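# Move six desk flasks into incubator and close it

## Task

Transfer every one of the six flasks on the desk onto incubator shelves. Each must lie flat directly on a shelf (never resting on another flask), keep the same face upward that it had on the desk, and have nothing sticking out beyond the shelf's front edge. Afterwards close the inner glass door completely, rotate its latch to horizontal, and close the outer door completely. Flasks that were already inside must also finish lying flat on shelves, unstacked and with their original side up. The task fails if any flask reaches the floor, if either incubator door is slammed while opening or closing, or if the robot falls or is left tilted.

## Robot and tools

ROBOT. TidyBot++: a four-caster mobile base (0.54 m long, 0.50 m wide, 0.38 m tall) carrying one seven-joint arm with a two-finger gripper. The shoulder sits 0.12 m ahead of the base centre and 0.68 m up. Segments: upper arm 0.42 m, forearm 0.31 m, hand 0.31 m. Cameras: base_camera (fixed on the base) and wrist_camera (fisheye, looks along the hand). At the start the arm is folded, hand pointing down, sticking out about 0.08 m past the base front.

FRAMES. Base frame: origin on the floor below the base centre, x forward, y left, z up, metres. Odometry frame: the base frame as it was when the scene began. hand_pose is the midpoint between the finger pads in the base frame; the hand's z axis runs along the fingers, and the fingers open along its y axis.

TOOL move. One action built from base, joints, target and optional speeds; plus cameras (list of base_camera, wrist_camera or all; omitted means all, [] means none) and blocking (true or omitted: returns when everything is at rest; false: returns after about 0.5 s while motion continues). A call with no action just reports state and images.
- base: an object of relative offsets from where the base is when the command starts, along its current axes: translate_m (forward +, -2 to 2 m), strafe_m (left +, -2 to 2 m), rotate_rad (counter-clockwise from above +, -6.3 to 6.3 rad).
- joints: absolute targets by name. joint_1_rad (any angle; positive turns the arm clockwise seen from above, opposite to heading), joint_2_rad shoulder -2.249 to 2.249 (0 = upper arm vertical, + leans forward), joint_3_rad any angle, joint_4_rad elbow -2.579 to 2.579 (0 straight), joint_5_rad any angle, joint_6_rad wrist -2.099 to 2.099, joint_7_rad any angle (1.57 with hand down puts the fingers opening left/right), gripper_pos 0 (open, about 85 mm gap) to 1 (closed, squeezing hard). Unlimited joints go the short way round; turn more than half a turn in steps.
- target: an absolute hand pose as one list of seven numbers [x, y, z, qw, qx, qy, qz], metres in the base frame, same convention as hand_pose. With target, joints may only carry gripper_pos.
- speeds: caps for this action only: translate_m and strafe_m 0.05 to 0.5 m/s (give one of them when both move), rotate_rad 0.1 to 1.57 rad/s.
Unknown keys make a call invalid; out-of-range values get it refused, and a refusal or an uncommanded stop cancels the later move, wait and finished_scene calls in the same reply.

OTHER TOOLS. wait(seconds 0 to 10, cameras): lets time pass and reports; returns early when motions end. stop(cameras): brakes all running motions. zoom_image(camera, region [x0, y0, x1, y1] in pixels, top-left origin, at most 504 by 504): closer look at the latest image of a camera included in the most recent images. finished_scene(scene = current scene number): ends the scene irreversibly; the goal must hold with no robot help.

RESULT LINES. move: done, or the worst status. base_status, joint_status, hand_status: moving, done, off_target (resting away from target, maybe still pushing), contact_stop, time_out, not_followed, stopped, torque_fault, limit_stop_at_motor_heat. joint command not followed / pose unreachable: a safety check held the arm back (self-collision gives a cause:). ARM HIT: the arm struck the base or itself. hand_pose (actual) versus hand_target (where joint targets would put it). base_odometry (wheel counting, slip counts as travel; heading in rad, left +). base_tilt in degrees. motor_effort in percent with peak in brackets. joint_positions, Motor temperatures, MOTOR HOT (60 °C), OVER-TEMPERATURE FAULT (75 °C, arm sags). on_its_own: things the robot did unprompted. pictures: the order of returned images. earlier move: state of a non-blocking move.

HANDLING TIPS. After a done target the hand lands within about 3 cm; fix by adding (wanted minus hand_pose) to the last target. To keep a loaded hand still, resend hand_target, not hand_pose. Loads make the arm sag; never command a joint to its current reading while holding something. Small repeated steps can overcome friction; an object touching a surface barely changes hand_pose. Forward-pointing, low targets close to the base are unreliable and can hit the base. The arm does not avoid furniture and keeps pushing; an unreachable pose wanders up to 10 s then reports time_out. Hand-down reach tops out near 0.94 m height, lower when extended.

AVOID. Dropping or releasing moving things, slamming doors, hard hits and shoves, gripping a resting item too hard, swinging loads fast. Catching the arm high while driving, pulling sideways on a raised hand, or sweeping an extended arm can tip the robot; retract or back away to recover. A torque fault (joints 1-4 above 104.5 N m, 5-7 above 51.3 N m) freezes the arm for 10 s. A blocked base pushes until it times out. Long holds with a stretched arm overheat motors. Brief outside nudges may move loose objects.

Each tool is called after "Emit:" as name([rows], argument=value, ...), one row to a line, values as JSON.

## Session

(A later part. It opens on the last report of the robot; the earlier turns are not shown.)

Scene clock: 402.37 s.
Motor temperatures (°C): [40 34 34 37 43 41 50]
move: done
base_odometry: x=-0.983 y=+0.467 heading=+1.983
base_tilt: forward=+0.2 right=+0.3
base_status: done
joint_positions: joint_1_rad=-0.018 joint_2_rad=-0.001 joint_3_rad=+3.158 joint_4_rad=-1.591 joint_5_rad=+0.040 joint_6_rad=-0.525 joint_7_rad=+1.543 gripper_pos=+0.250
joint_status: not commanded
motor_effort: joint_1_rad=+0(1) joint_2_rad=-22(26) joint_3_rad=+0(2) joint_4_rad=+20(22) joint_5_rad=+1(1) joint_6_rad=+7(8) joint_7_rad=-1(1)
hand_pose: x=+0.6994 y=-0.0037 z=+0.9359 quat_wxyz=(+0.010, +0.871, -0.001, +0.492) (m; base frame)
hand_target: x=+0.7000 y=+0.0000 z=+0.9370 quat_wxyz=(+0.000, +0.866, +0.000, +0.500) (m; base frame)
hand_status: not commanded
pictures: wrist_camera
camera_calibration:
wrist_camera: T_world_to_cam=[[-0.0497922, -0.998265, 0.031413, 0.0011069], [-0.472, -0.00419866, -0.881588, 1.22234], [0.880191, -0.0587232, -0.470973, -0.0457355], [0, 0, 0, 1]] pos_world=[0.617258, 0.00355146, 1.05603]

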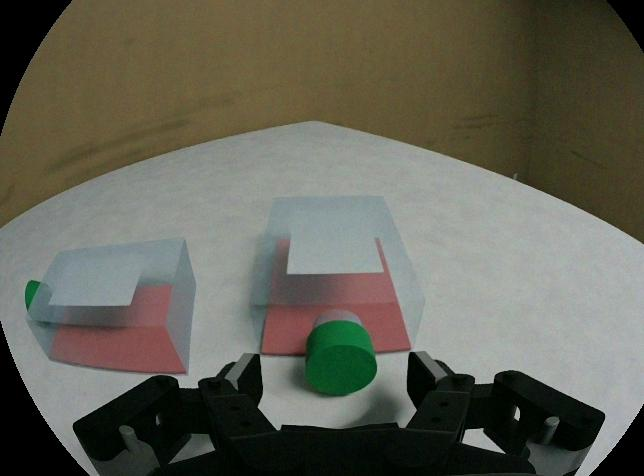

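Emit:
move(base={"translate_m":0.017}, speeds={"translate_m":0.1}, cameras=["wrist_camera"])

Emit:
move(joints={"gripper_pos":0.8}, cameras=["wrist_camera"])

Scene clock: 403.33 s.
Motor temperatures (°C): [40 34 34 37 43 41 50]
move: done
base_odometry: x=-0.990 y=+0.482 heading=+1.983
base_tilt: forward=+0.2 right=+0.3
base_status: done
joint_positions: joint_1_rad=-0.018 joint_2_rad=+0.000 joint_3_rad=+3.158 joint_4_rad=-1.591 joint_5_rad=+0.040 joint_6_rad=-0.522 joint_7_rad=+1.543 gripper_pos=+0.250
joint_status: not commanded
motor_effort: joint_1_rad=+0(1) joint_2_rad=-23(28) joint_3_rad=+0(1) joint_4_rad=+20(21) joint_5_rad=+1(1) joint_6_rad=+7(8) joint_7_rad=-1(2)
hand_pose: x=+0.7001 y=-0.0036 z=+0.9356 quat_wxyz=(+0.010, +0.871, -0.001, +0.492) (m; base frame)
hand_target: x=+0.7000 y=+0.0000 z=+0.9370 quat_wxyz=(+0.000, +0.866, +0.000, +0.500) (m; base frame)
hand_status: not commanded
pictures: wrist_camera
camera_calibration:
wrist_camera: T_world_to_cam=[[-0.0496721, -0.998271, 0.0314277, 0.00106489], [-0.47149, -0.00430242, -0.881861, 1.2223], [0.880471, -0.0586218, -0.470461, -0.0472519], [0, 0, 0, 1]] pos_world=[0.617958, 0.0035519, 1.05563]

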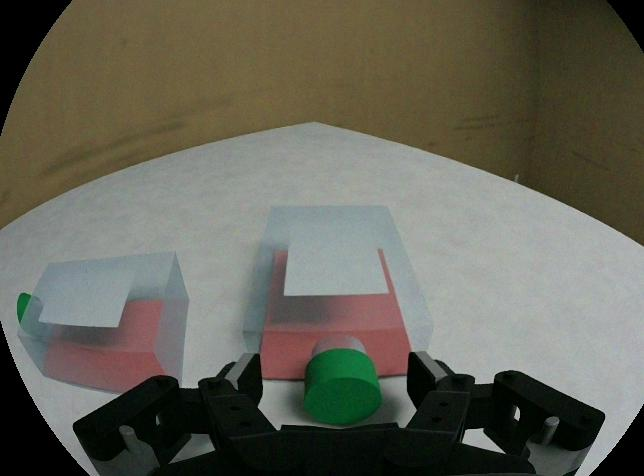

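Scene clock: 404.17 s.
Motor temperatures (°C): [40 34 34 37 43 41 50]
move: off_target
base_odometry: x=-0.990 y=+0.482 heading=+1.983
base_tilt: forward=+0.2 right=+0.3
base_status: not commanded
joint_positions: joint_1_rad=-0.018 joint_2_rad=+0.000 joint_3_rad=+3.158 joint_4_rad=-1.591 joint_5_rad=+0.040 joint_6_rad=-0.522 joint_7_rad=+1.543 gripper_pos=+0.682
joint_status: gripper_pos off_target (ended at +0.682, target +0.800)
motor_effort: joint_1_rad=+0(1) joint_2_rad=-23(23) joint_3_rad=+0(1) joint_4_rad=+20(21) joint_5_rad=+1(1) joint_6_rad=+8(8) joint_7_rad=-1(1)
hand_pose: x=+0.7002 y=-0.0036 z=+0.9358 quat_wxyz=(+0.010, +0.870, -0.001, +0.492) (m; base frame)
hand_target: x=+0.7000 y=+0.0000 z=+0.9370 quat_wxyz=(+0.000, +0.866, +0.000, +0.500) (m; base frame)
hand_status: not commanded
pictures: wrist_camera
camera_calibration:
wrist_camera: T_world_to_cam=[[-0.0497014, -0.998271, 0.0313841, 0.00112271], [-0.470701, -0.00430257, -0.882282, 1.22243], [0.880892, -0.0586231, -0.469673, -0.0482485], [0, 0, 0, 1]] pos_world=[0.617957, 0.0035519, 1.05583]

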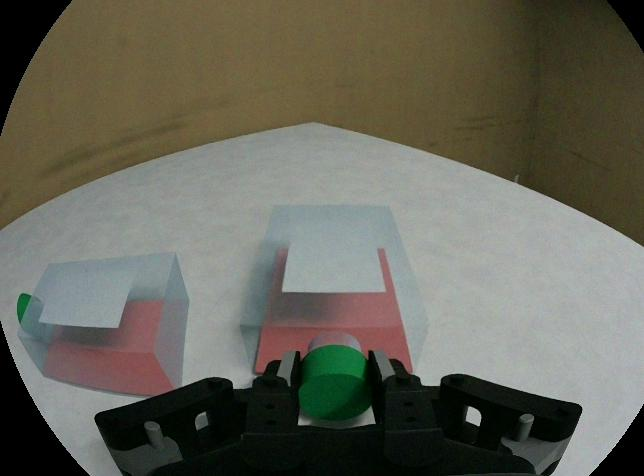

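Emit:
move(target=[0.7,0.0,1.07,0,0.866,0,0.5], cameras=["wrist_camera"])

Scene clock: 406.23 s.
Motor temperatures (°C): [40 34 34 37 43 41 50]
move: done
base_odometry: x=-0.990 y=+0.482 heading=+1.983
base_tilt: forward=+0.2 right=+0.3
base_status: not commanded
joint_positions: joint_1_rad=-0.018 joint_2_rad=+0.032 joint_3_rad=+3.158 joint_4_rad=-1.148 joint_5_rad=+0.040 joint_6_rad=-0.887 joint_7_rad=+1.543 gripper_pos=+0.682
joint_status: not commanded
motor_effort: joint_1_rad=+0(1) joint_2_rad=-24(26) joint_3_rad=+0(1) joint_4_rad=+20(23) joint_5_rad=+0(2) joint_6_rad=+8(9) joint_7_rad=-1(1)
hand_pose: x=+0.6970 y=-0.0068 z=+1.0740 quat_wxyz=(+0.012, +0.859, -0.008, +0.512) (m; base frame)
hand_target: x=+0.7000 y=+0.0000 z=+1.0700 quat_wxyz=(+0.000, +0.866, +0.000, +0.500) (m; base frame)
hand_status: done (0.008 m and 2.3 deg from the pose sent, 0.134 m and 1.5 deg at the start)
pictures: wrist_camera
camera_calibration:
wrist_camera: T_world_to_cam=[[-0.0650826, -0.997528, 0.0264921, 0.00944252], [-0.429758, 0.00405915, -0.902935, 1.33647], [0.900595, -0.0701505, -0.42896, -0.0382825], [0, 0, 0, 1]] pos_world=[0.609451, 0.0013087, 1.19007]

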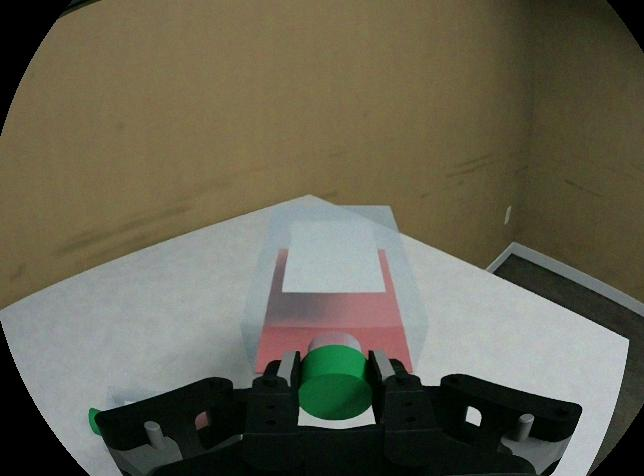

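Emit:
move(base={"translate_m":-0.385,"strafe_m":-0.32}, speeds={"translate_m":0.3}, cameras=[])

Emit:
move(base={"rotate_rad":-0.783}, speeds={"rotate_rad":0.7}, cameras=[])

Emit:
move(base={"translate_m":0.949,"strafe_m":-0.895}, speeds={"translate_m":0.4})

Scene clock: 409.17 s.
Motor temperatures (°C): [40 34 34 37 43 41 50]
move: done
base_odometry: x=-0.543 y=+0.258 heading=+1.983
base_tilt: forward=+0.2 right=+0.3
base_status: done
joint_positions: joint_1_rad=-0.019 joint_2_rad=+0.045 joint_3_rad=+3.158 joint_4_rad=-1.148 joint_5_rad=+0.038 joint_6_rad=-0.890 joint_7_rad=+1.543 gripper_pos=+0.682
joint_status: not commanded
motor_effort: joint_1_rad=-1(2) joint_2_rad=-24(27) joint_3_rad=+0(2) joint_4_rad=+21(21) joint_5_rad=+0(1) joint_6_rad=+8(9) joint_7_rad=-1(1)
hand_pose: x=+0.7016 y=-0.0062 z=+1.0656 quat_wxyz=(+0.012, +0.863, -0.008, +0.505) (m; base frame)
hand_target: x=+0.7000 y=+0.0000 z=+1.0700 quat_wxyz=(+0.000, +0.866, +0.000, +0.500) (m; base frame)
hand_status: not commanded
pictures: none
No camera images: "cameras" was empty.

Scene clock: 411.03 s.
Motor temperatures (°C): [40 34 34 37 43 41 50]
move: done
base_odometry: x=-0.543 y=+0.258 heading=+1.200
base_tilt: forward=+0.2 right=+0.3
base_status: done
joint_positions: joint_1_rad=-0.020 joint_2_rad=+0.045 joint_3_rad=+3.162 joint_4_rad=-1.148 joint_5_rad=+0.036 joint_6_rad=-0.890 joint_7_rad=+1.543 gripper_pos=+0.682
joint_status: not commanded
motor_effort: joint_1_rad=+0(3) joint_2_rad=-25(26) joint_3_rad=+1(3) joint_4_rad=+20(21) joint_5_rad=+1(2) joint_6_rad=+8(9) joint_7_rad=-1(2)
hand_pose: x=+0.7016 y=-0.0071 z=+1.0656 quat_wxyz=(+0.011, +0.863, -0.009, +0.505) (m; base frame)
hand_target: x=+0.7000 y=+0.0000 z=+1.0700 quat_wxyz=(+0.000, +0.866, +0.000, +0.500) (m; base frame)
hand_status: not commanded
pictures: none
No camera images: "cameras" was empty.

Scene clock: 415.47 s.
Motor temperatures (°C): [40 34 34 37 43 41 50]
move: done
base_odometry: x=+0.635 y=+0.818 heading=+1.200
base_tilt: forward=+0.3 right=+0.3
base_status: done
joint_positions: joint_1_rad=-0.021 joint_2_rad=+0.049 joint_3_rad=+3.163 joint_4_rad=-1.147 joint_5_rad=+0.036 joint_6_rad=-0.892 joint_7_rad=+1.543 gripper_pos=+0.682
joint_status: not commanded
motor_effort: joint_1_rad=-1(5) joint_2_rad=-24(28) joint_3_rad=+0(4) joint_4_rad=+20(21) joint_5_rad=+1(2) joint_6_rad=+9(9) joint_7_rad=-1(2)
hand_pose: x=+0.7029 y=-0.0069 z=+1.0635 quat_wxyz=(+0.011, +0.864, -0.009, +0.503) (m; base frame)
hand_target: x=+0.7000 y=+0.0000 z=+1.0700 quat_wxyz=(+0.000, +0.866, +0.000, +0.500) (m; base frame)
hand_status: not commanded
pictures: base_camera, wrist_camera
camera_calibration:
wrist_camera: T_world_to_cam=[[-0.0653861, -0.997558, 0.0245688, 0.0122666], [-0.448209, 0.00736265, -0.893899, 1.33304], [0.891534, -0.0694605, -0.447596, -0.0218556], [0, 0, 0, 1]] pos_world=[0.617768, 0.0009038, 1.18152]

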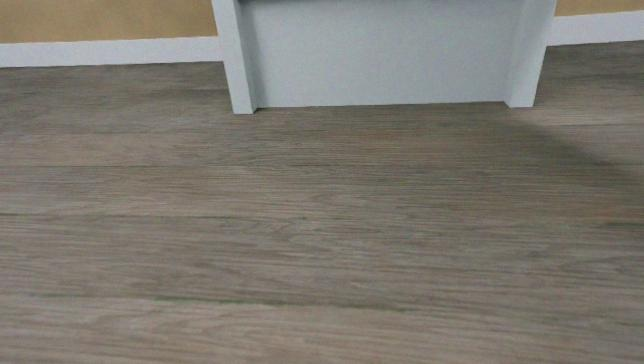

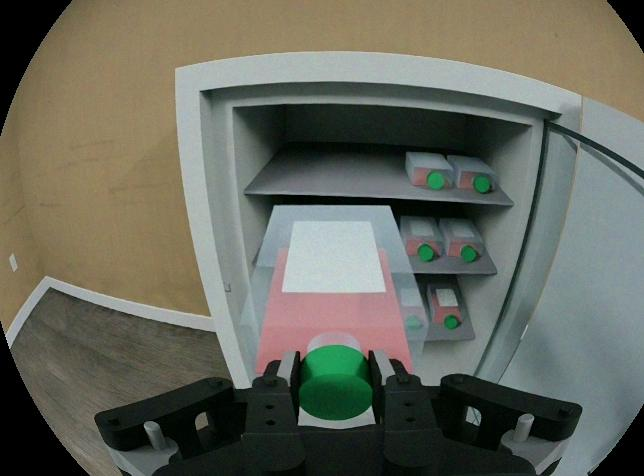

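Emit:
move(base={"strafe_m":-0.067,"rotate_rad":-0.012}, target=[0.7,0.0,1.025,0,0.866,0,0.5], cameras=[])

Emit:
move(base={"translate_m":0.28}, speeds={"translate_m":0.2})

Scene clock: 416.97 s.
Motor temperatures (°C): [40 34 34 37 43 41 50]
move: done
base_odometry: x=+0.698 y=+0.794 heading=+1.189
base_tilt: forward=+0.2 right=+0.3
base_status: done
joint_positions: joint_1_rad=-0.019 joint_2_rad=+0.046 joint_3_rad=+3.163 joint_4_rad=-1.291 joint_5_rad=+0.034 joint_6_rad=-0.814 joint_7_rad=+1.543 gripper_pos=+0.682
joint_status: not commanded
motor_effort: joint_1_rad=-1(4) joint_2_rad=-25(27) joint_3_rad=+0(4) joint_4_rad=+21(22) joint_5_rad=+1(2) joint_6_rad=+8(9) joint_7_rad=-1(1)
hand_pose: x=+0.7045 y=-0.0076 z=+1.0046 quat_wxyz=(+0.011, +0.880, -0.009, +0.475) (m; base frame)
hand_target: x=+0.7000 y=+0.0000 z=+1.0250 quat_wxyz=(+0.000, +0.866, +0.000, +0.500) (m; base frame)
hand_status: done (0.022 m and 3.6 deg from the pose sent, 0.039 m and 1.7 deg at the start)
pictures: none
No camera images: "cameras" was empty.

Scene clock: 419.10 s.
Motor temperatures (°C): [40 34 34 37 43 41 50]
move: done
base_odometry: x=+0.803 y=+1.054 heading=+1.188
base_tilt: forward=+0.2 right=+0.3
base_status: done
joint_positions: joint_1_rad=-0.019 joint_2_rad=+0.033 joint_3_rad=+3.163 joint_4_rad=-1.291 joint_5_rad=+0.034 joint_6_rad=-0.811 joint_7_rad=+1.543 gripper_pos=+0.682
joint_status: not commanded
motor_effort: joint_1_rad=+0(1) joint_2_rad=-24(29) joint_3_rad=+0(1) joint_4_rad=+21(23) joint_5_rad=+0(1) joint_6_rad=+8(9) joint_7_rad=-1(2)
hand_pose: x=+0.7008 y=-0.0076 z=+1.0130 quat_wxyz=(+0.011, +0.876, -0.009, +0.482) (m; base frame)
hand_target: x=+0.7000 y=+0.0000 z=+1.0250 quat_wxyz=(+0.000, +0.866, +0.000, +0.500) (m; base frame)
hand_status: not commanded
pictures: base_camera, wrist_camera
camera_calibration:
wrist_camera: T_world_to_cam=[[-0.0636138, -0.997616, 0.0267575, 0.00916419], [-0.490025, 0.00786734, -0.871673, 1.29361], [0.869384, -0.0685623, -0.489357, 0.015166], [0, 0, 0, 1]] pos_world=[0.621297, 0.0000049009, 1.13478]

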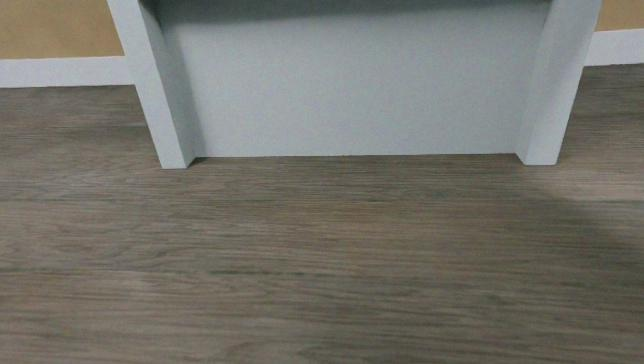

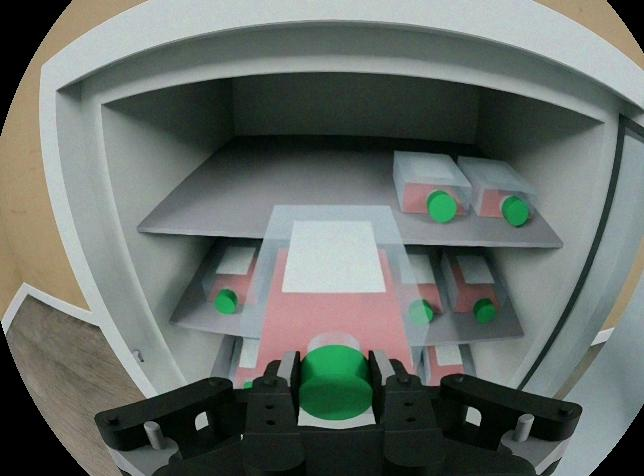

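Emit:
move(base={"strafe_m":0.018,"rotate_rad":-0.012}, target=[0.7,0.0,1.034,0,0.8603,0,0.5098])

Scene clock: 420.23 s.
Motor temperatures (°C): [40 34 34 37 43 41 50]
move: done
base_odometry: x=+0.786 y=+1.061 heading=+1.176
base_tilt: forward=+0.2 right=+0.3
base_status: done
joint_positions: joint_1_rad=-0.021 joint_2_rad=+0.032 joint_3_rad=+3.163 joint_4_rad=-1.291 joint_5_rad=+0.034 joint_6_rad=-0.797 joint_7_rad=+1.543 gripper_pos=+0.682
joint_status: not commanded
motor_effort: joint_1_rad=-1(4) joint_2_rad=-24(26) joint_3_rad=+0(2) joint_4_rad=+20(22) joint_5_rad=+0(2) joint_6_rad=+8(9) joint_7_rad=-1(1)
hand_pose: x=+0.7030 y=-0.0062 z=+1.0169 quat_wxyz=(+0.010, +0.872, -0.008, +0.489) (m; base frame)
hand_target: x=+0.7000 y=+0.0000 z=+1.0340 quat_wxyz=(+0.000, +0.860, +0.000, +0.510) (m; base frame)
hand_status: done (0.018 m and 3.1 deg from the pose sent, 0.022 m and 3.9 deg at the start)
pictures: base_camera, wrist_camera
camera_calibration:
wrist_camera: T_world_to_cam=[[-0.0613663, -0.997792, 0.025418, 0.0104442], [-0.477326, 0.00697236, -0.878699, 1.29637], [0.876581, -0.0660552, -0.476699, -0.00257154], [0, 0, 0, 1]] pos_world=[0.621684, 0.00121251, 1.13762]

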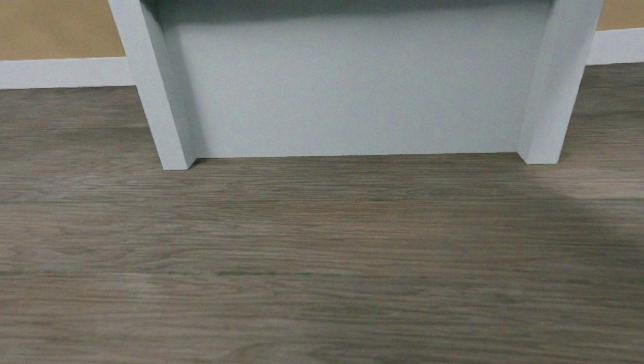

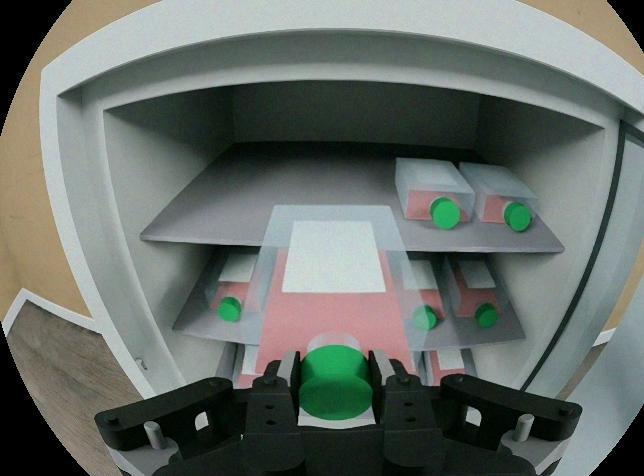

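Emit:
move(base={"translate_m":0.18,"strafe_m":0.006}, speeds={"translate_m":0.1})

Scene clock: 422.80 s.
Motor temperatures (°C): [40 34 34 37 43 41 50]
move: done
base_odometry: x=+0.849 y=+1.230 heading=+1.176
base_tilt: forward=+0.2 right=+0.3
base_status: done
joint_positions: joint_1_rad=-0.021 joint_2_rad=+0.026 joint_3_rad=+3.163 joint_4_rad=-1.291 joint_5_rad=+0.034 joint_6_rad=-0.796 joint_7_rad=+1.543 gripper_pos=+0.682
joint_status: not commanded
motor_effort: joint_1_rad=-1(1) joint_2_rad=-24(29) joint_3_rad=+0(1) joint_4_rad=+20(22) joint_5_rad=+1(1) joint_6_rad=+8(9) joint_7_rad=-1(1)
hand_pose: x=+0.7010 y=-0.0063 z=+1.0207 quat_wxyz=(+0.010, +0.871, -0.008, +0.492) (m; base frame)
hand_target: x=+0.7000 y=+0.0000 z=+1.0340 quat_wxyz=(+0.000, +0.860, +0.000, +0.510) (m; base frame)
hand_status: not commanded
pictures: base_camera, wrist_camera
camera_calibration:
wrist_camera: T_world_to_cam=[[-0.0615005, -0.997797, 0.024866, 0.0108094], [-0.471325, 0.00707213, -0.881931, 1.29788], [0.879813, -0.0659591, -0.470721, -0.00749305], [0, 0, 0, 1]] pos_world=[0.618979, 0.00111254, 1.14084]

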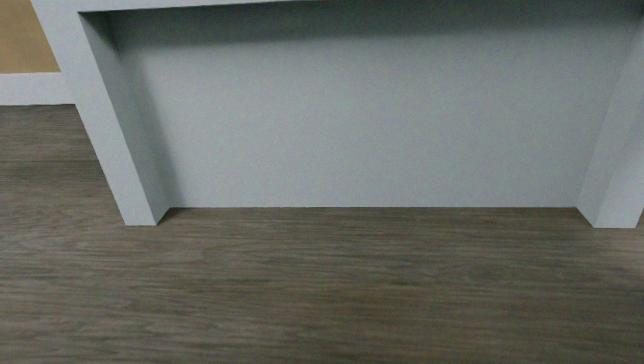

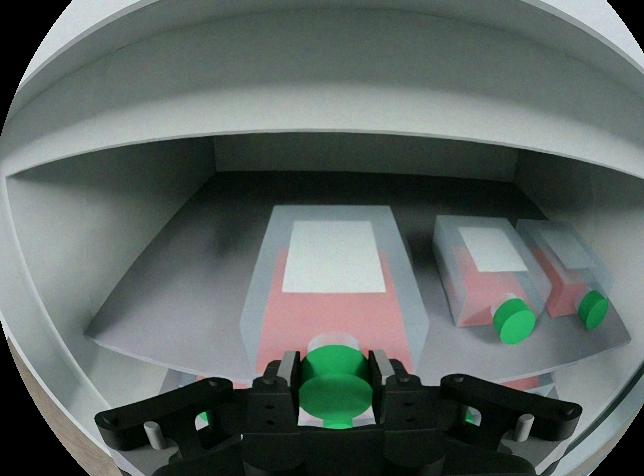

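Emit:
move(target=[0.7,0.0,1.02,0,0.8603,0,0.5098], cameras=[])

Emit:
move(target=[0.7,0.0,1.012,0,0.8603,0,0.5098], cameras=["wrist_camera"])

Scene clock: 423.77 s.
Motor temperatures (°C): [40 34 34 37 43 41 50]
move: done
base_odometry: x=+0.849 y=+1.230 heading=+1.176
base_tilt: forward=+0.3 right=+0.3
base_status: not commanded
joint_positions: joint_1_rad=-0.021 joint_2_rad=+0.025 joint_3_rad=+3.163 joint_4_rad=-1.341 joint_5_rad=+0.034 joint_6_rad=-0.752 joint_7_rad=+1.543 gripper_pos=+0.682
joint_status: not commanded
motor_effort: joint_1_rad=+0(1) joint_2_rad=-24(26) joint_3_rad=+0(1) joint_4_rad=+21(22) joint_5_rad=+1(1) joint_6_rad=+8(9) joint_7_rad=-1(1)
hand_pose: x=+0.7032 y=-0.0059 z=+1.0045 quat_wxyz=(+0.010, +0.872, -0.007, +0.490) (m; base frame)
hand_target: x=+0.7000 y=+0.0000 z=+1.0200 quat_wxyz=(+0.000, +0.860, +0.000, +0.510) (m; base frame)
hand_status: done (0.017 m and 3.0 deg from the pose sent, 0.006 m and 2.8 deg at the start)
pictures: none
No camera images: "cameras" was empty.

Scene clock: 424.43 s.
Motor temperatures (°C): [40 34 34 37 43 41 50]
move: done
base_odometry: x=+0.849 y=+1.230 heading=+1.176
base_tilt: forward=+0.2 right=+0.3
base_status: not commanded
joint_positions: joint_1_rad=-0.021 joint_2_rad=+0.023 joint_3_rad=+3.163 joint_4_rad=-1.370 joint_5_rad=+0.034 joint_6_rad=-0.725 joint_7_rad=+1.543 gripper_pos=+0.682
joint_status: not commanded
motor_effort: joint_1_rad=+0(1) joint_2_rad=-25(26) joint_3_rad=+0(1) joint_4_rad=+21(22) joint_5_rad=+0(1) joint_6_rad=+8(9) joint_7_rad=+0(1)
hand_pose: x=+0.7041 y=-0.0058 z=+0.9962 quat_wxyz=(+0.009, +0.872, -0.007, +0.490) (m; base frame)
hand_target: x=+0.7000 y=+0.0000 z=+1.0120 quat_wxyz=(+0.000, +0.860, +0.000, +0.510) (m; base frame)
hand_status: done (0.017 m and 3.0 deg from the pose sent, 0.010 m and 3.0 deg at the start)
pictures: wrist_camera
camera_calibration:
wrist_camera: T_world_to_cam=[[-0.0590351, -0.997925, 0.0256968, 0.00957694], [-0.475562, 0.00548165, -0.879665, 1.27833], [0.877699, -0.0641516, -0.474899, -0.0160535], [0, 0, 0, 1]] pos_world=[0.622578, 0.00151988, 1.11663]

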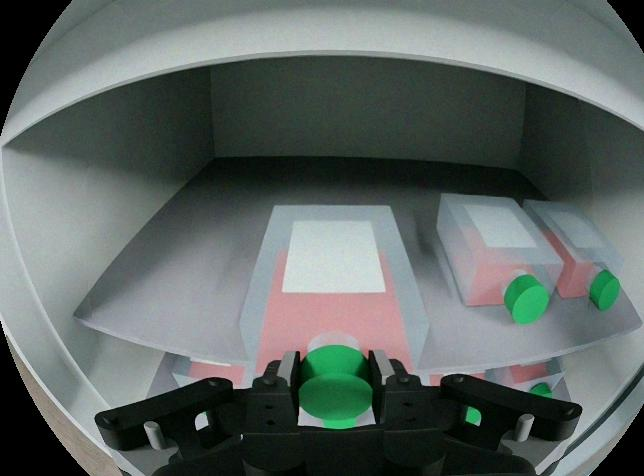

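Emit:
move(target=[0.7,0.0,1.006,0,0.8603,0,0.5098], cameras=[])

Emit:
move(target=[0.7,0.0,1.001,0,0.8603,0,0.5098], cameras=["wrist_camera"])

Scene clock: 425.20 s.
Motor temperatures (°C): [40 34 34 37 43 41 50]
move: done
base_odometry: x=+0.849 y=+1.230 heading=+1.176
base_tilt: forward=+0.2 right=+0.3
base_status: not commanded
joint_positions: joint_1_rad=-0.021 joint_2_rad=+0.022 joint_3_rad=+3.163 joint_4_rad=-1.391 joint_5_rad=+0.034 joint_6_rad=-0.705 joint_7_rad=+1.543 gripper_pos=+0.682
joint_status: not commanded
motor_effort: joint_1_rad=+0(1) joint_2_rad=-25(26) joint_3_rad=+1(1) joint_4_rad=+21(22) joint_5_rad=+0(1) joint_6_rad=+8(9) joint_7_rad=-1(2)
hand_pose: x=+0.7046 y=-0.0056 z=+0.9900 quat_wxyz=(+0.009, +0.872, -0.006, +0.490) (m; base frame)
hand_target: x=+0.7000 y=+0.0000 z=+1.0060 quat_wxyz=(+0.000, +0.860, +0.000, +0.510) (m; base frame)
hand_status: done (0.018 m and 2.9 deg from the pose sent, 0.012 m and 3.0 deg at the start)
pictures: none
No camera images: "cameras" was empty.

Scene clock: 425.80 s.
Motor temperatures (°C): [40 34 34 37 43 41 50]
move: done
base_odometry: x=+0.849 y=+1.230 heading=+1.176
base_tilt: forward=+0.2 right=+0.3
base_status: not commanded
joint_positions: joint_1_rad=-0.021 joint_2_rad=+0.021 joint_3_rad=+3.163 joint_4_rad=-1.409 joint_5_rad=+0.034 joint_6_rad=-0.689 joint_7_rad=+1.543 gripper_pos=+0.682
joint_status: not commanded
motor_effort: joint_1_rad=-1(1) joint_2_rad=-25(26) joint_3_rad=+0(1) joint_4_rad=+21(22) joint_5_rad=+0(1) joint_6_rad=+8(9) joint_7_rad=-1(1)
hand_pose: x=+0.7049 y=-0.0055 z=+0.9846 quat_wxyz=(+0.009, +0.872, -0.006, +0.489) (m; base frame)
hand_target: x=+0.7000 y=+0.0000 z=+1.0010 quat_wxyz=(+0.000, +0.860, +0.000, +0.510) (m; base frame)
hand_status: done (0.018 m and 3.0 deg from the pose sent, 0.013 m and 2.9 deg at the start)
pictures: wrist_camera
camera_calibration:
wrist_camera: T_world_to_cam=[[-0.0578517, -0.997992, 0.0257904, 0.00918506], [-0.476188, 0.00487983, -0.87933, 1.26874], [0.877438, -0.0631518, -0.475515, -0.0214082], [0, 0, 0, 1]] pos_world=[0.623477, 0.00162339, 1.10523]

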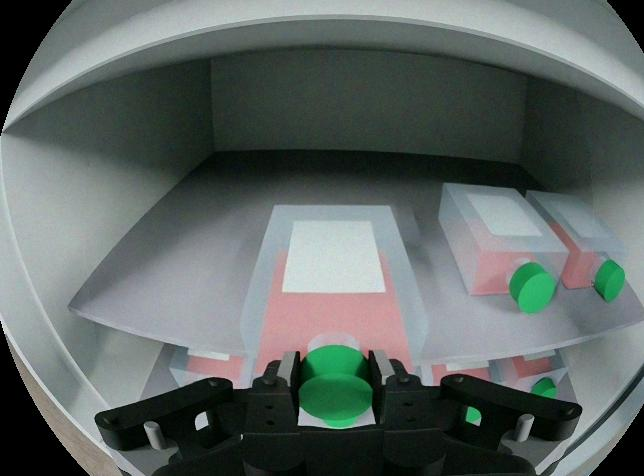

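Emit:
move(target=[0.7,0.0,0.995,0,0.8603,0,0.5098], cameras=[])

Emit:
move(target=[0.7,0.0,0.99,0,0.8603,0,0.5098], cameras=["wrist_camera"])

Scene clock: 426.67 s.
Motor temperatures (°C): [40 34 34 37 43 41 50]
move: done
base_odometry: x=+0.849 y=+1.230 heading=+1.176
base_tilt: forward=+0.2 right=+0.3
base_status: not commanded
joint_positions: joint_1_rad=-0.021 joint_2_rad=+0.019 joint_3_rad=+3.163 joint_4_rad=-1.430 joint_5_rad=+0.034 joint_6_rad=-0.670 joint_7_rad=+1.543 gripper_pos=+0.682
joint_status: not commanded
motor_effort: joint_1_rad=-1(1) joint_2_rad=-25(26) joint_3_rad=+1(1) joint_4_rad=+21(22) joint_5_rad=+1(1) joint_6_rad=+8(9) joint_7_rad=-1(1)
hand_pose: x=+0.7050 y=-0.0053 z=+0.9784 quat_wxyz=(+0.009, +0.872, -0.006, +0.489) (m; base frame)
hand_target: x=+0.7000 y=+0.0000 z=+0.9950 quat_wxyz=(+0.000, +0.860, +0.000, +0.510) (m; base frame)
hand_status: done (0.018 m and 3.0 deg from the pose sent, 0.013 m and 3.0 deg at the start)
pictures: none
No camera images: "cameras" was empty.

Scene clock: 427.27 s.
Motor temperatures (°C): [40 34 34 37 43 41 50]
move: done
base_odometry: x=+0.849 y=+1.230 heading=+1.176
base_tilt: forward=+0.2 right=+0.3
base_status: not commanded
joint_positions: joint_1_rad=-0.021 joint_2_rad=+0.018 joint_3_rad=+3.163 joint_4_rad=-1.446 joint_5_rad=+0.034 joint_6_rad=-0.653 joint_7_rad=+1.543 gripper_pos=+0.682
joint_status: not commanded
motor_effort: joint_1_rad=+0(1) joint_2_rad=-24(25) joint_3_rad=+0(1) joint_4_rad=+20(22) joint_5_rad=+1(1) joint_6_rad=+8(9) joint_7_rad=-1(2)
hand_pose: x=+0.7054 y=-0.0052 z=+0.9745 quat_wxyz=(+0.009, +0.871, -0.006, +0.490) (m; base frame)
hand_target: x=+0.7000 y=+0.0000 z=+0.9900 quat_wxyz=(+0.000, +0.860, +0.000, +0.510) (m; base frame)
hand_status: done (0.017 m and 2.8 deg from the pose sent, 0.014 m and 3.0 deg at the start)
pictures: wrist_camera
camera_calibration:
wrist_camera: T_world_to_cam=[[-0.0567009, -0.998058, 0.0257964, 0.00894096], [-0.474217, 0.0041855, -0.880398, 1.25973], [0.87858, -0.0621525, -0.473533, -0.0293462], [0, 0, 0, 1]] pos_world=[0.623673, 0.00182708, 1.09493]

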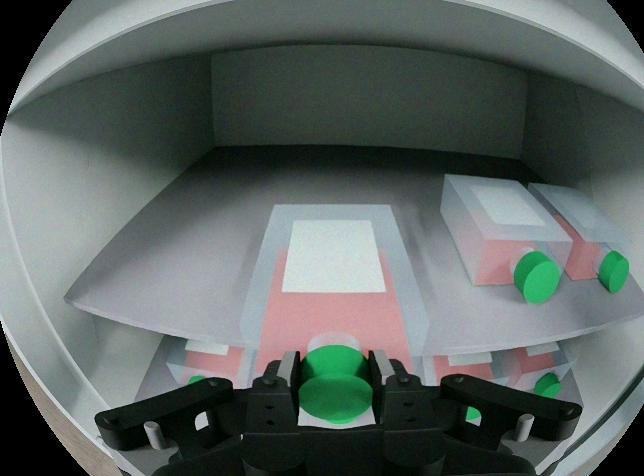

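Emit:
move(target=[0.7,0.0,0.985,0,0.8603,0,0.5098], cameras=["wrist_camera"])

Scene clock: 427.93 s.
Motor temperatures (°C): [40 34 34 37 43 41 50]
move: done
base_odometry: x=+0.849 y=+1.230 heading=+1.176
base_tilt: forward=+0.2 right=+0.3
base_status: not commanded
joint_positions: joint_1_rad=-0.021 joint_2_rad=+0.014 joint_3_rad=+3.163 joint_4_rad=-1.460 joint_5_rad=+0.034 joint_6_rad=-0.634 joint_7_rad=+1.543 gripper_pos=+0.682
joint_status: not commanded
motor_effort: joint_1_rad=-1(1) joint_2_rad=-24(24) joint_3_rad=+0(1) joint_4_rad=+20(21) joint_5_rad=+0(1) joint_6_rad=+8(8) joint_7_rad=-1(2)
hand_pose: x=+0.7054 y=-0.0051 z=+0.9740 quat_wxyz=(+0.009, +0.869, -0.005, +0.494) (m; base frame)
hand_target: x=+0.7000 y=+0.0000 z=+0.9850 quat_wxyz=(+0.000, +0.860, +0.000, +0.510) (m; base frame)
hand_status: done (0.013 m and 2.4 deg from the pose sent, 0.013 m and 2.8 deg at the start)
pictures: wrist_camera
camera_calibration:
wrist_camera: T_world_to_cam=[[-0.0562624, -0.998097, 0.025257, 0.00933549], [-0.466164, 0.00389032, -0.88469, 1.25781], [0.882907, -0.0615487, -0.465496, -0.0405433], [0, 0, 0, 1]] pos_world=[0.622666, 0.00192906, 1.09366]

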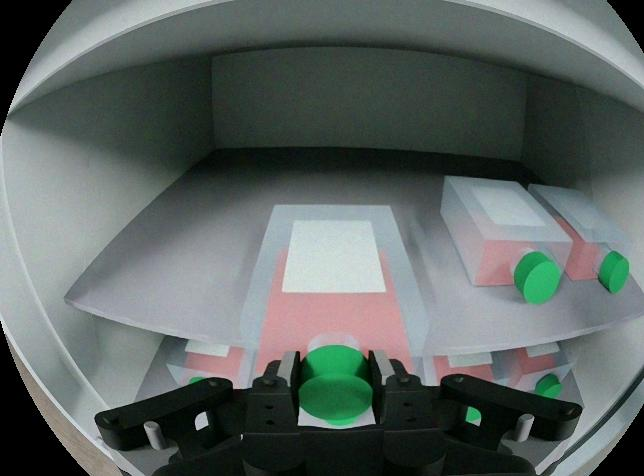

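Emit:
move(target=[0.7,0.0,0.997,0,0.8603,0,0.5098], cameras=[])

Emit:
move(base={"translate_m":0.08}, speeds={"translate_m":0.06})

Scene clock: 428.83 s.
Motor temperatures (°C): [40 34 34 37 43 41 50]
move: done
base_odometry: x=+0.849 y=+1.230 heading=+1.176
base_tilt: forward=+0.3 right=+0.3
base_status: not commanded
joint_positions: joint_1_rad=-0.021 joint_2_rad=+0.014 joint_3_rad=+3.163 joint_4_rad=-1.456 joint_5_rad=+0.034 joint_6_rad=-0.637 joint_7_rad=+1.543 gripper_pos=+0.682
joint_status: not commanded
motor_effort: joint_1_rad=+0(1) joint_2_rad=-24(25) joint_3_rad=+0(1) joint_4_rad=+21(22) joint_5_rad=+0(1) joint_6_rad=+9(9) joint_7_rad=-1(1)
hand_pose: x=+0.7056 y=-0.0051 z=+0.9758 quat_wxyz=(+0.009, +0.869, -0.005, +0.495) (m; base frame)
hand_target: x=+0.7000 y=+0.0000 z=+0.9970 quat_wxyz=(+0.000, +0.860, +0.000, +0.510) (m; base frame)
hand_status: done (0.023 m and 2.3 deg from the pose sent, 0.024 m and 2.4 deg at the start)
pictures: none
No camera images: "cameras" was empty.

Scene clock: 430.67 s.
Motor temperatures (°C): [40 34 34 37 43 41 50]
move: done
base_odometry: x=+0.880 y=+1.304 heading=+1.176
base_tilt: forward=+0.2 right=+0.3
base_status: done
joint_positions: joint_1_rad=-0.021 joint_2_rad=+0.010 joint_3_rad=+3.163 joint_4_rad=-1.456 joint_5_rad=+0.034 joint_6_rad=-0.637 joint_7_rad=+1.543 gripper_pos=+0.682
joint_status: not commanded
motor_effort: joint_1_rad=+0(1) joint_2_rad=-24(28) joint_3_rad=+0(1) joint_4_rad=+21(22) joint_5_rad=+1(1) joint_6_rad=+8(9) joint_7_rad=-1(2)
hand_pose: x=+0.7045 y=-0.0051 z=+0.9779 quat_wxyz=(+0.009, +0.868, -0.005, +0.497) (m; base frame)
hand_target: x=+0.7000 y=+0.0000 z=+0.9970 quat_wxyz=(+0.000, +0.860, +0.000, +0.510) (m; base frame)
hand_status: not commanded
pictures: base_camera, wrist_camera
camera_calibration:
wrist_camera: T_world_to_cam=[[-0.0564438, -0.998096, 0.0248688, 0.0095976], [-0.461358, 0.00398469, -0.887205, 1.25986], [0.885417, -0.0615507, -0.460704, -0.0443588], [0, 0, 0, 1]] pos_world=[0.621062, 0.00182887, 1.09708]

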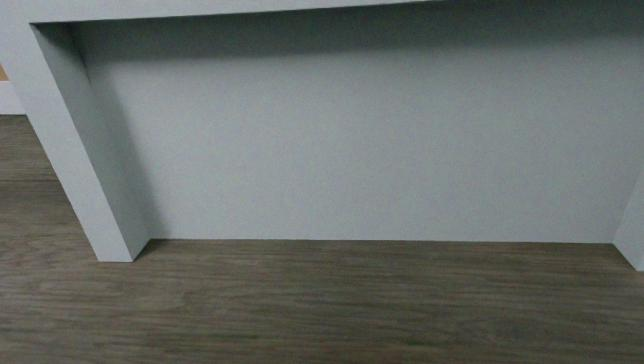

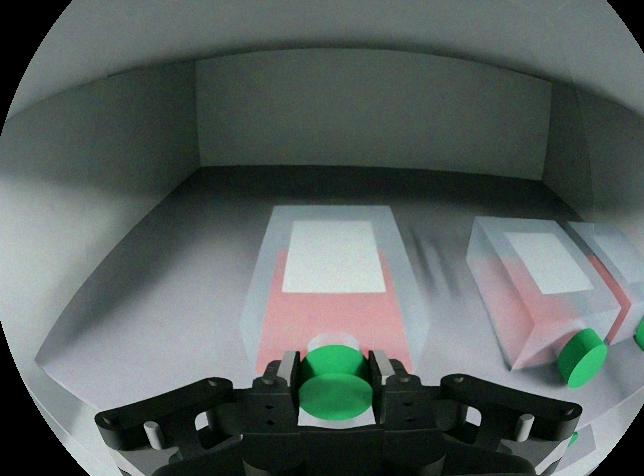

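Emit:
move(base={"translate_m":0.012}, speeds={"translate_m":0.06}, cameras=[])

Emit:
move(target=[0.7,0.0,0.987,0,0.8603,0,0.5098], cameras=[])

Emit:
move(joints={"gripper_pos":0.52})

Scene clock: 431.63 s.
Motor temperatures (°C): [40 34 34 37 43 41 50]
move: done
base_odometry: x=+0.885 y=+1.315 heading=+1.177
base_tilt: forward=+0.2 right=+0.3
base_status: done
joint_positions: joint_1_rad=-0.021 joint_2_rad=+0.008 joint_3_rad=+3.163 joint_4_rad=-1.456 joint_5_rad=+0.034 joint_6_rad=-0.637 joint_7_rad=+1.543 gripper_pos=+0.682
joint_status: not commanded
motor_effort: joint_1_rad=+0(1) joint_2_rad=-24(28) joint_3_rad=+1(1) joint_4_rad=+21(22) joint_5_rad=+1(1) joint_6_rad=+8(9) joint_7_rad=-1(1)
hand_pose: x=+0.7039 y=-0.0051 z=+0.9791 quat_wxyz=(+0.009, +0.867, -0.005, +0.498) (m; base frame)
hand_target: x=+0.7000 y=+0.0000 z=+0.9970 quat_wxyz=(+0.000, +0.860, +0.000, +0.510) (m; base frame)
hand_status: not commanded
pictures: none
No camera images: "cameras" was empty.

Scene clock: 432.30 s.
Motor temperatures (°C): [40 34 34 37 43 41 50]
move: done
base_odometry: x=+0.885 y=+1.315 heading=+1.177
base_tilt: forward=+0.2 right=+0.3
base_status: not commanded
joint_positions: joint_1_rad=-0.021 joint_2_rad=+0.008 joint_3_rad=+3.163 joint_4_rad=-1.467 joint_5_rad=+0.034 joint_6_rad=-0.628 joint_7_rad=+1.543 gripper_pos=+0.682
joint_status: not commanded
motor_effort: joint_1_rad=-1(1) joint_2_rad=-24(25) joint_3_rad=+1(1) joint_4_rad=+21(22) joint_5_rad=+0(1) joint_6_rad=+8(9) joint_7_rad=-1(2)
hand_pose: x=+0.7037 y=-0.0051 z=+0.9745 quat_wxyz=(+0.009, +0.868, -0.005, +0.496) (m; base frame)
hand_target: x=+0.7000 y=+0.0000 z=+0.9870 quat_wxyz=(+0.000, +0.860, +0.000, +0.510) (m; base frame)
hand_status: done (0.014 m and 2.2 deg from the pose sent, 0.010 m and 2.0 deg at the start)
pictures: none
No camera images: "cameras" was empty.

Scene clock: 432.97 s.
Motor temperatures (°C): [40 34 34 37 43 41 50]
move: done
base_odometry: x=+0.885 y=+1.315 heading=+1.177
base_tilt: forward=+0.3 right=+0.3
base_status: not commanded
joint_positions: joint_1_rad=-0.021 joint_2_rad=+0.008 joint_3_rad=+3.163 joint_4_rad=-1.467 joint_5_rad=+0.034 joint_6_rad=-0.628 joint_7_rad=+1.543 gripper_pos=+0.520
joint_status: all done
motor_effort: joint_1_rad=+0(1) joint_2_rad=-23(24) joint_3_rad=+1(1) joint_4_rad=+20(22) joint_5_rad=+1(1) joint_6_rad=+7(9) joint_7_rad=-1(1)
hand_pose: x=+0.7037 y=-0.0051 z=+0.9745 quat_wxyz=(+0.009, +0.868, -0.005, +0.496) (m; base frame)
hand_target: x=+0.7000 y=+0.0000 z=+0.9870 quat_wxyz=(+0.000, +0.860, +0.000, +0.510) (m; base frame)
hand_status: not commanded
pictures: base_camera, wrist_camera
camera_calibration:
wrist_camera: T_world_to_cam=[[-0.0561883, -0.998109, 0.0249416, 0.0095082], [-0.462674, 0.00389303, -0.88652, 1.25672], [0.884746, -0.0613518, -0.462018, -0.0434913], [0, 0, 0, 1]] pos_world=[0.620463, 0.00192952, 1.09377]

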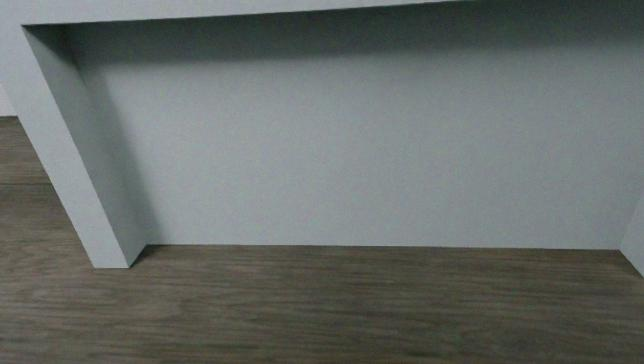

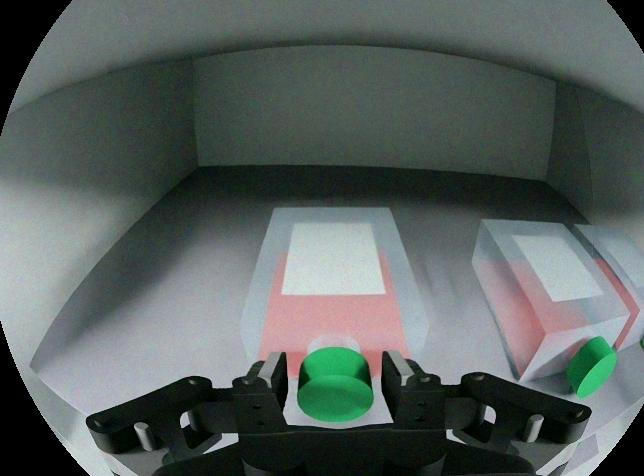

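Emit:
move(base={"translate_m":-0.15}, speeds={"translate_m":0.1})

Scene clock: 435.03 s.
Motor temperatures (°C): [40 34 34 37 43 41 50]
move: done
base_odometry: x=+0.827 y=+1.177 heading=+1.177
base_tilt: forward=+0.2 right=+0.3
base_status: done
joint_positions: joint_1_rad=-0.021 joint_2_rad=+0.000 joint_3_rad=+3.163 joint_4_rad=-1.467 joint_5_rad=+0.034 joint_6_rad=-0.628 joint_7_rad=+1.543 gripper_pos=+0.520
joint_status: not commanded
motor_effort: joint_1_rad=+0(1) joint_2_rad=-23(28) joint_3_rad=+1(1) joint_4_rad=+20(21) joint_5_rad=+0(1) joint_6_rad=+8(8) joint_7_rad=-1(2)
hand_pose: x=+0.7013 y=-0.0051 z=+0.9794 quat_wxyz=(+0.009, +0.866, -0.005, +0.500) (m; base frame)
hand_target: x=+0.7000 y=+0.0000 z=+0.9870 quat_wxyz=(+0.000, +0.860, +0.000, +0.510) (m; base frame)
hand_status: not commanded
pictures: base_camera, wrist_camera
camera_calibration:
wrist_camera: T_world_to_cam=[[-0.0563981, -0.998114, 0.0242471, 0.00999786], [-0.455143, 0.00408707, -0.890409, 1.25846], [0.888631, -0.0612532, -0.454515, -0.0490784], [0, 0, 0, 1]] pos_world=[0.616957, 0.00182936, 1.098]

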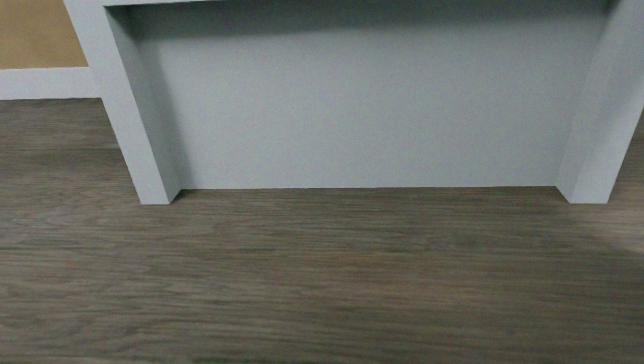

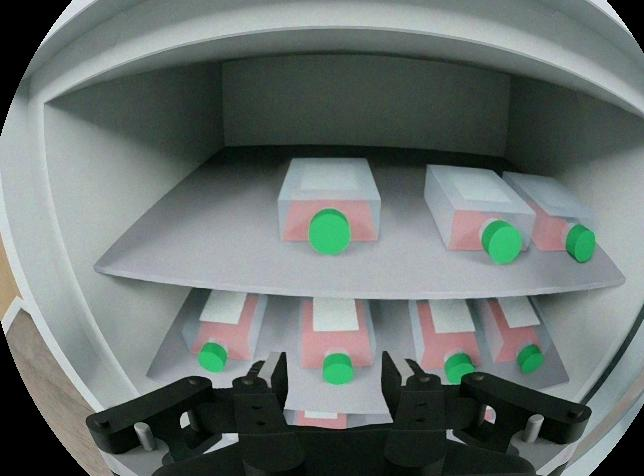

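Emit:
move(base={"translate_m":-0.5}, speeds={"translate_m":0.4}, cameras=["wrist_camera"])

Scene clock: 437.90 s.
Motor temperatures (°C): [40 34 34 37 43 41 50]
move: done
base_odometry: x=+0.635 y=+0.715 heading=+1.178
base_tilt: forward=+0.2 right=+0.3
base_status: done
joint_positions: joint_1_rad=-0.021 joint_2_rad=-0.004 joint_3_rad=+3.163 joint_4_rad=-1.467 joint_5_rad=+0.034 joint_6_rad=-0.628 joint_7_rad=+1.543 gripper_pos=+0.520
joint_status: not commanded
motor_effort: joint_1_rad=+0(1) joint_2_rad=-23(27) joint_3_rad=+0(1) joint_4_rad=+21(21) joint_5_rad=+1(1) joint_6_rad=+8(8) joint_7_rad=-1(2)
hand_pose: x=+0.7003 y=-0.0051 z=+0.9813 quat_wxyz=(+0.009, +0.865, -0.005, +0.501) (m; base frame)
hand_target: x=+0.7000 y=+0.0000 z=+0.9870 quat_wxyz=(+0.000, +0.860, +0.000, +0.510) (m; base frame)
hand_status: not commanded
pictures: wrist_camera
camera_calibration:
wrist_camera: T_world_to_cam=[[-0.0564734, -0.998114, 0.024064, 0.0101331], [-0.452308, 0.00408958, -0.891852, 1.25915], [0.890072, -0.0612503, -0.451686, -0.0511875], [0, 0, 0, 1]] pos_world=[0.615655, 0.00182936, 1.09961]

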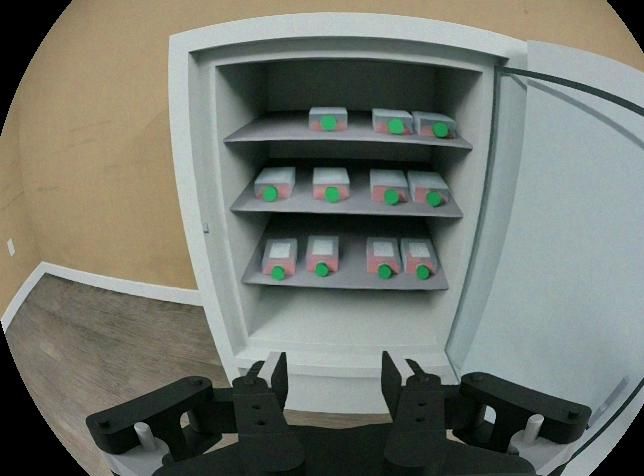

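Emit:
move(base={"translate_m":-0.5,"strafe_m":1.05}, target=[0.7,0.0,1.04,0,0.866,0,0.5], joints={"gripper_pos":1.0}, cameras=[])

Emit:
move(base={"rotate_rad":1.494})

Scene clock: 443.10 s.
Motor temperatures (°C): [40 34 34 37 43 41 50]
move: done
base_odometry: x=-0.526 y=+0.654 heading=+1.178
base_tilt: forward=+0.2 right=+0.3
base_status: done
joint_positions: joint_1_rad=-0.021 joint_2_rad=+0.002 joint_3_rad=+3.163 joint_4_rad=-1.271 joint_5_rad=+0.034 joint_6_rad=-0.781 joint_7_rad=+1.543 gripper_pos=+0.999
joint_status: all done
motor_effort: joint_1_rad=+0(3) joint_2_rad=-23(25) joint_3_rad=+1(2) joint_4_rad=+21(22) joint_5_rad=+1(2) joint_6_rad=+8(9) joint_7_rad=-1(1)
hand_pose: x=+0.6963 y=-0.0064 z=+1.0499 quat_wxyz=(+0.009, +0.856, -0.008, +0.517) (m; base frame)
hand_target: x=+0.7000 y=+0.0000 z=+1.0400 quat_wxyz=(+0.000, +0.866, +0.000, +0.500) (m; base frame)
hand_status: done (0.012 m and 2.7 deg from the pose sent, 0.059 m and 1.2 deg at the start)
pictures: none
No camera images: "cameras" was empty.

Scene clock: 445.37 s.
Motor temperatures (°C): [40 34 34 37 43 41 50]
move: done
base_odometry: x=-0.526 y=+0.654 heading=+2.672
base_tilt: forward=+0.2 right=+0.3
base_status: done
joint_positions: joint_1_rad=-0.026 joint_2_rad=+0.019 joint_3_rad=+3.163 joint_4_rad=-1.271 joint_5_rad=+0.033 joint_6_rad=-0.781 joint_7_rad=+1.543 gripper_pos=+0.999
joint_status: not commanded
motor_effort: joint_1_rad=+0(3) joint_2_rad=-24(27) joint_3_rad=+1(3) joint_4_rad=+20(21) joint_5_rad=+1(2) joint_6_rad=+8(8) joint_7_rad=+0(2)
hand_pose: x=+0.7022 y=-0.0029 z=+1.0404 quat_wxyz=(+0.008, +0.860, -0.006, +0.510) (m; base frame)
hand_target: x=+0.7000 y=+0.0000 z=+1.0400 quat_wxyz=(+0.000, +0.866, +0.000, +0.500) (m; base frame)
hand_status: not commanded
pictures: base_camera, wrist_camera
camera_calibration:
wrist_camera: T_world_to_cam=[[-0.056406, -0.998181, 0.021283, 0.0138986], [-0.433664, 0.00529358, -0.901059, 1.30915], [0.899308, -0.0600548, -0.433173, -0.0518428], [0, 0, 0, 1]] pos_world=[0.615138, 0.00382977, 1.15687]

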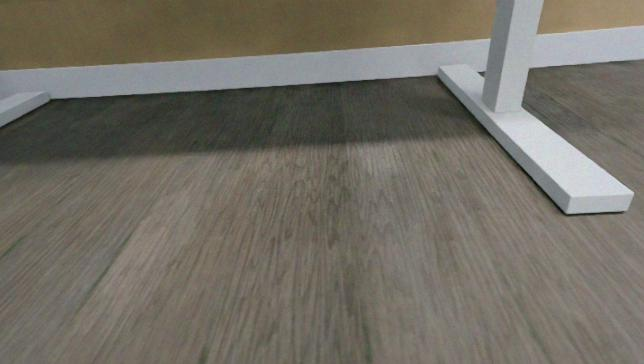

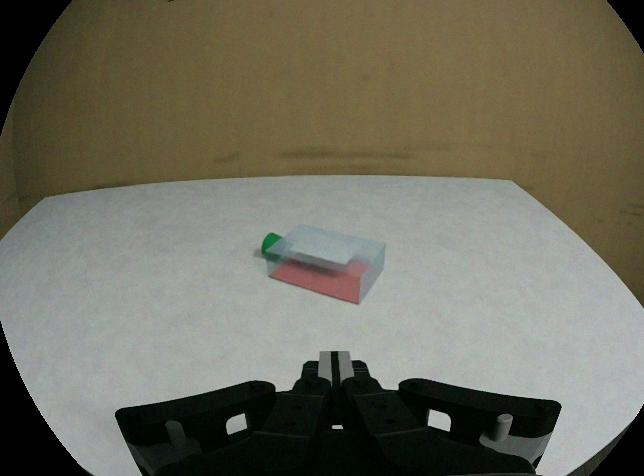

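Emit:
move(base={"translate_m":0.13,"strafe_m":-0.018}, target=[0.7,0.0,0.94,0,0.866,0,0.5], cameras=[])

Emit:
move(base={"translate_m":0.15}, speeds={"translate_m":0.08}, cameras=["wrist_camera"])

Scene clock: 447.30 s.
Motor temperatures (°C): [40 34 34 37 43 41 50]
move: done
base_odometry: x=-0.634 y=+0.729 heading=+2.672
base_tilt: forward=+0.2 right=+0.3
base_status: done
joint_positions: joint_1_rad=-0.026 joint_2_rad=+0.014 joint_3_rad=+3.163 joint_4_rad=-1.579 joint_5_rad=+0.033 joint_6_rad=-0.538 joint_7_rad=+1.543 gripper_pos=+0.999
joint_status: not commanded
motor_effort: joint_1_rad=+0(1) joint_2_rad=-24(28) joint_3_rad=+1(1) joint_4_rad=+19(22) joint_5_rad=+0(1) joint_6_rad=+8(9) joint_7_rad=-1(1)
hand_pose: x=+0.7032 y=-0.0010 z=+0.9306 quat_wxyz=(+0.006, +0.875, -0.002, +0.484) (m; base frame)
hand_target: x=+0.7000 y=+0.0000 z=+0.9400 quat_wxyz=(+0.000, +0.866, +0.000, +0.500) (m; base frame)
hand_status: done (0.010 m and 2.2 deg from the pose sent, 0.100 m and 1.7 deg at the start)
pictures: none
No camera images: "cameras" was empty.

Scene clock: 449.70 s.
Motor temperatures (°C): [40 34 34 37 43 41 50]
move: done
base_odometry: x=-0.768 y=+0.797 heading=+2.672
base_tilt: forward=+0.2 right=+0.3
base_status: done
joint_positions: joint_1_rad=-0.026 joint_2_rad=+0.007 joint_3_rad=+3.163 joint_4_rad=-1.579 joint_5_rad=+0.033 joint_6_rad=-0.534 joint_7_rad=+1.543 gripper_pos=+0.999
joint_status: not commanded
motor_effort: joint_1_rad=+0(1) joint_2_rad=-24(27) joint_3_rad=+1(1) joint_4_rad=+21(22) joint_5_rad=+0(1) joint_6_rad=+7(9) joint_7_rad=-1(2)
hand_pose: x=+0.7020 y=-0.0010 z=+0.9349 quat_wxyz=(+0.006, +0.873, -0.002, +0.489) (m; base frame)
hand_target: x=+0.7000 y=+0.0000 z=+0.9400 quat_wxyz=(+0.000, +0.866, +0.000, +0.500) (m; base frame)
hand_status: not commanded
pictures: wrist_camera
camera_calibration:
wrist_camera: T_world_to_cam=[[-0.0472802, -0.998571, 0.024924, 0.00819067], [-0.478085, 0.000713911, -0.878313, 1.22399], [0.87704, -0.0534426, -0.477436, -0.0402506], [0, 0, 0, 1]] pos_world=[0.620858, 0.00515405, 1.05562]

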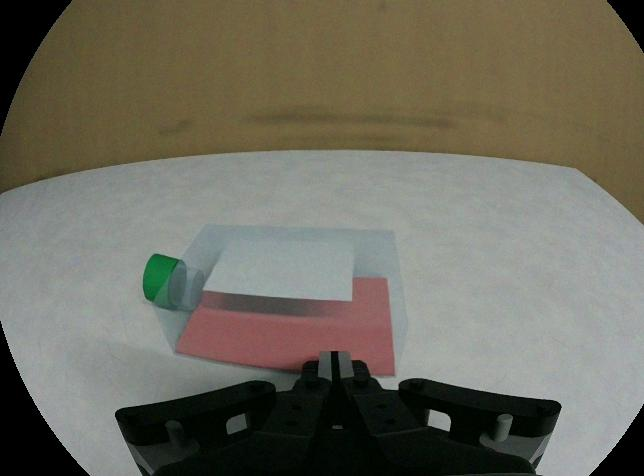

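Emit:
move(base={"translate_m":-0.015,"strafe_m":-0.018}, cameras=[])

Emit:
move(base={"translate_m":0.075}, speeds={"translate_m":0.08}, cameras=["wrist_camera"])

Scene clock: 450.70 s.
Motor temperatures (°C): [40 34 34 37 43 41 50]
move: done
base_odometry: x=-0.747 y=+0.807 heading=+2.672
base_tilt: forward=+0.2 right=+0.3
base_status: done
joint_positions: joint_1_rad=-0.024 joint_2_rad=+0.002 joint_3_rad=+3.163 joint_4_rad=-1.580 joint_5_rad=+0.033 joint_6_rad=-0.534 joint_7_rad=+1.543 gripper_pos=+0.999
joint_status: not commanded
motor_effort: joint_1_rad=+0(2) joint_2_rad=-23(27) joint_3_rad=+1(2) joint_4_rad=+20(21) joint_5_rad=+0(1) joint_6_rad=+8(8) joint_7_rad=-1(1)
hand_pose: x=+0.7007 y=-0.0020 z=+0.9378 quat_wxyz=(+0.007, +0.871, -0.003, +0.491) (m; base frame)
hand_target: x=+0.7000 y=+0.0000 z=+0.9400 quat_wxyz=(+0.000, +0.866, +0.000, +0.500) (m; base frame)
hand_status: not commanded
pictures: none
No camera images: "cameras" was empty.

Scene clock: 452.17 s.
Motor temperatures (°C): [40 34 34 37 43 41 50]
move: done
base_odometry: x=-0.814 y=+0.841 heading=+2.672
base_tilt: forward=+0.2 right=+0.3
base_status: done
joint_positions: joint_1_rad=-0.024 joint_2_rad=+0.001 joint_3_rad=+3.163 joint_4_rad=-1.580 joint_5_rad=+0.033 joint_6_rad=-0.533 joint_7_rad=+1.543 gripper_pos=+0.999
joint_status: not commanded
motor_effort: joint_1_rad=+0(1) joint_2_rad=-23(27) joint_3_rad=+0(1) joint_4_rad=+19(22) joint_5_rad=+0(1) joint_6_rad=+8(8) joint_7_rad=-1(2)
hand_pose: x=+0.7004 y=-0.0020 z=+0.9387 quat_wxyz=(+0.007, +0.871, -0.003, +0.492) (m; base frame)
hand_target: x=+0.7000 y=+0.0000 z=+0.9400 quat_wxyz=(+0.000, +0.866, +0.000, +0.500) (m; base frame)
hand_status: not commanded
pictures: wrist_camera
camera_calibration:
wrist_camera: T_world_to_cam=[[-0.0491219, -0.998494, 0.0244426, 0.00872926], [-0.471542, 0.00161093, -0.881842, 1.22535], [0.880475, -0.0548435, -0.47091, -0.0454585], [0, 0, 0, 1]] pos_world=[0.618257, 0.00424906, 1.05894]

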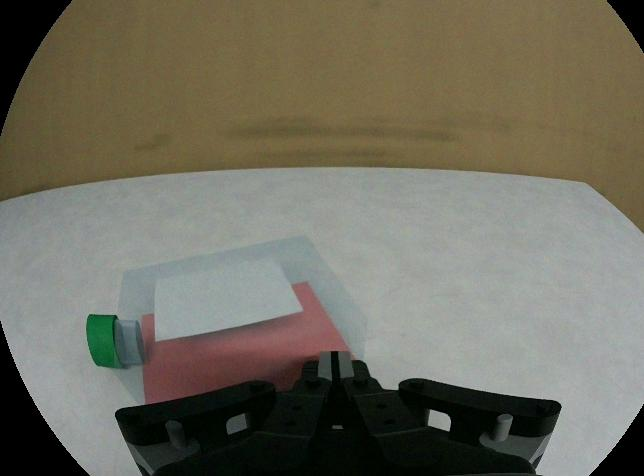

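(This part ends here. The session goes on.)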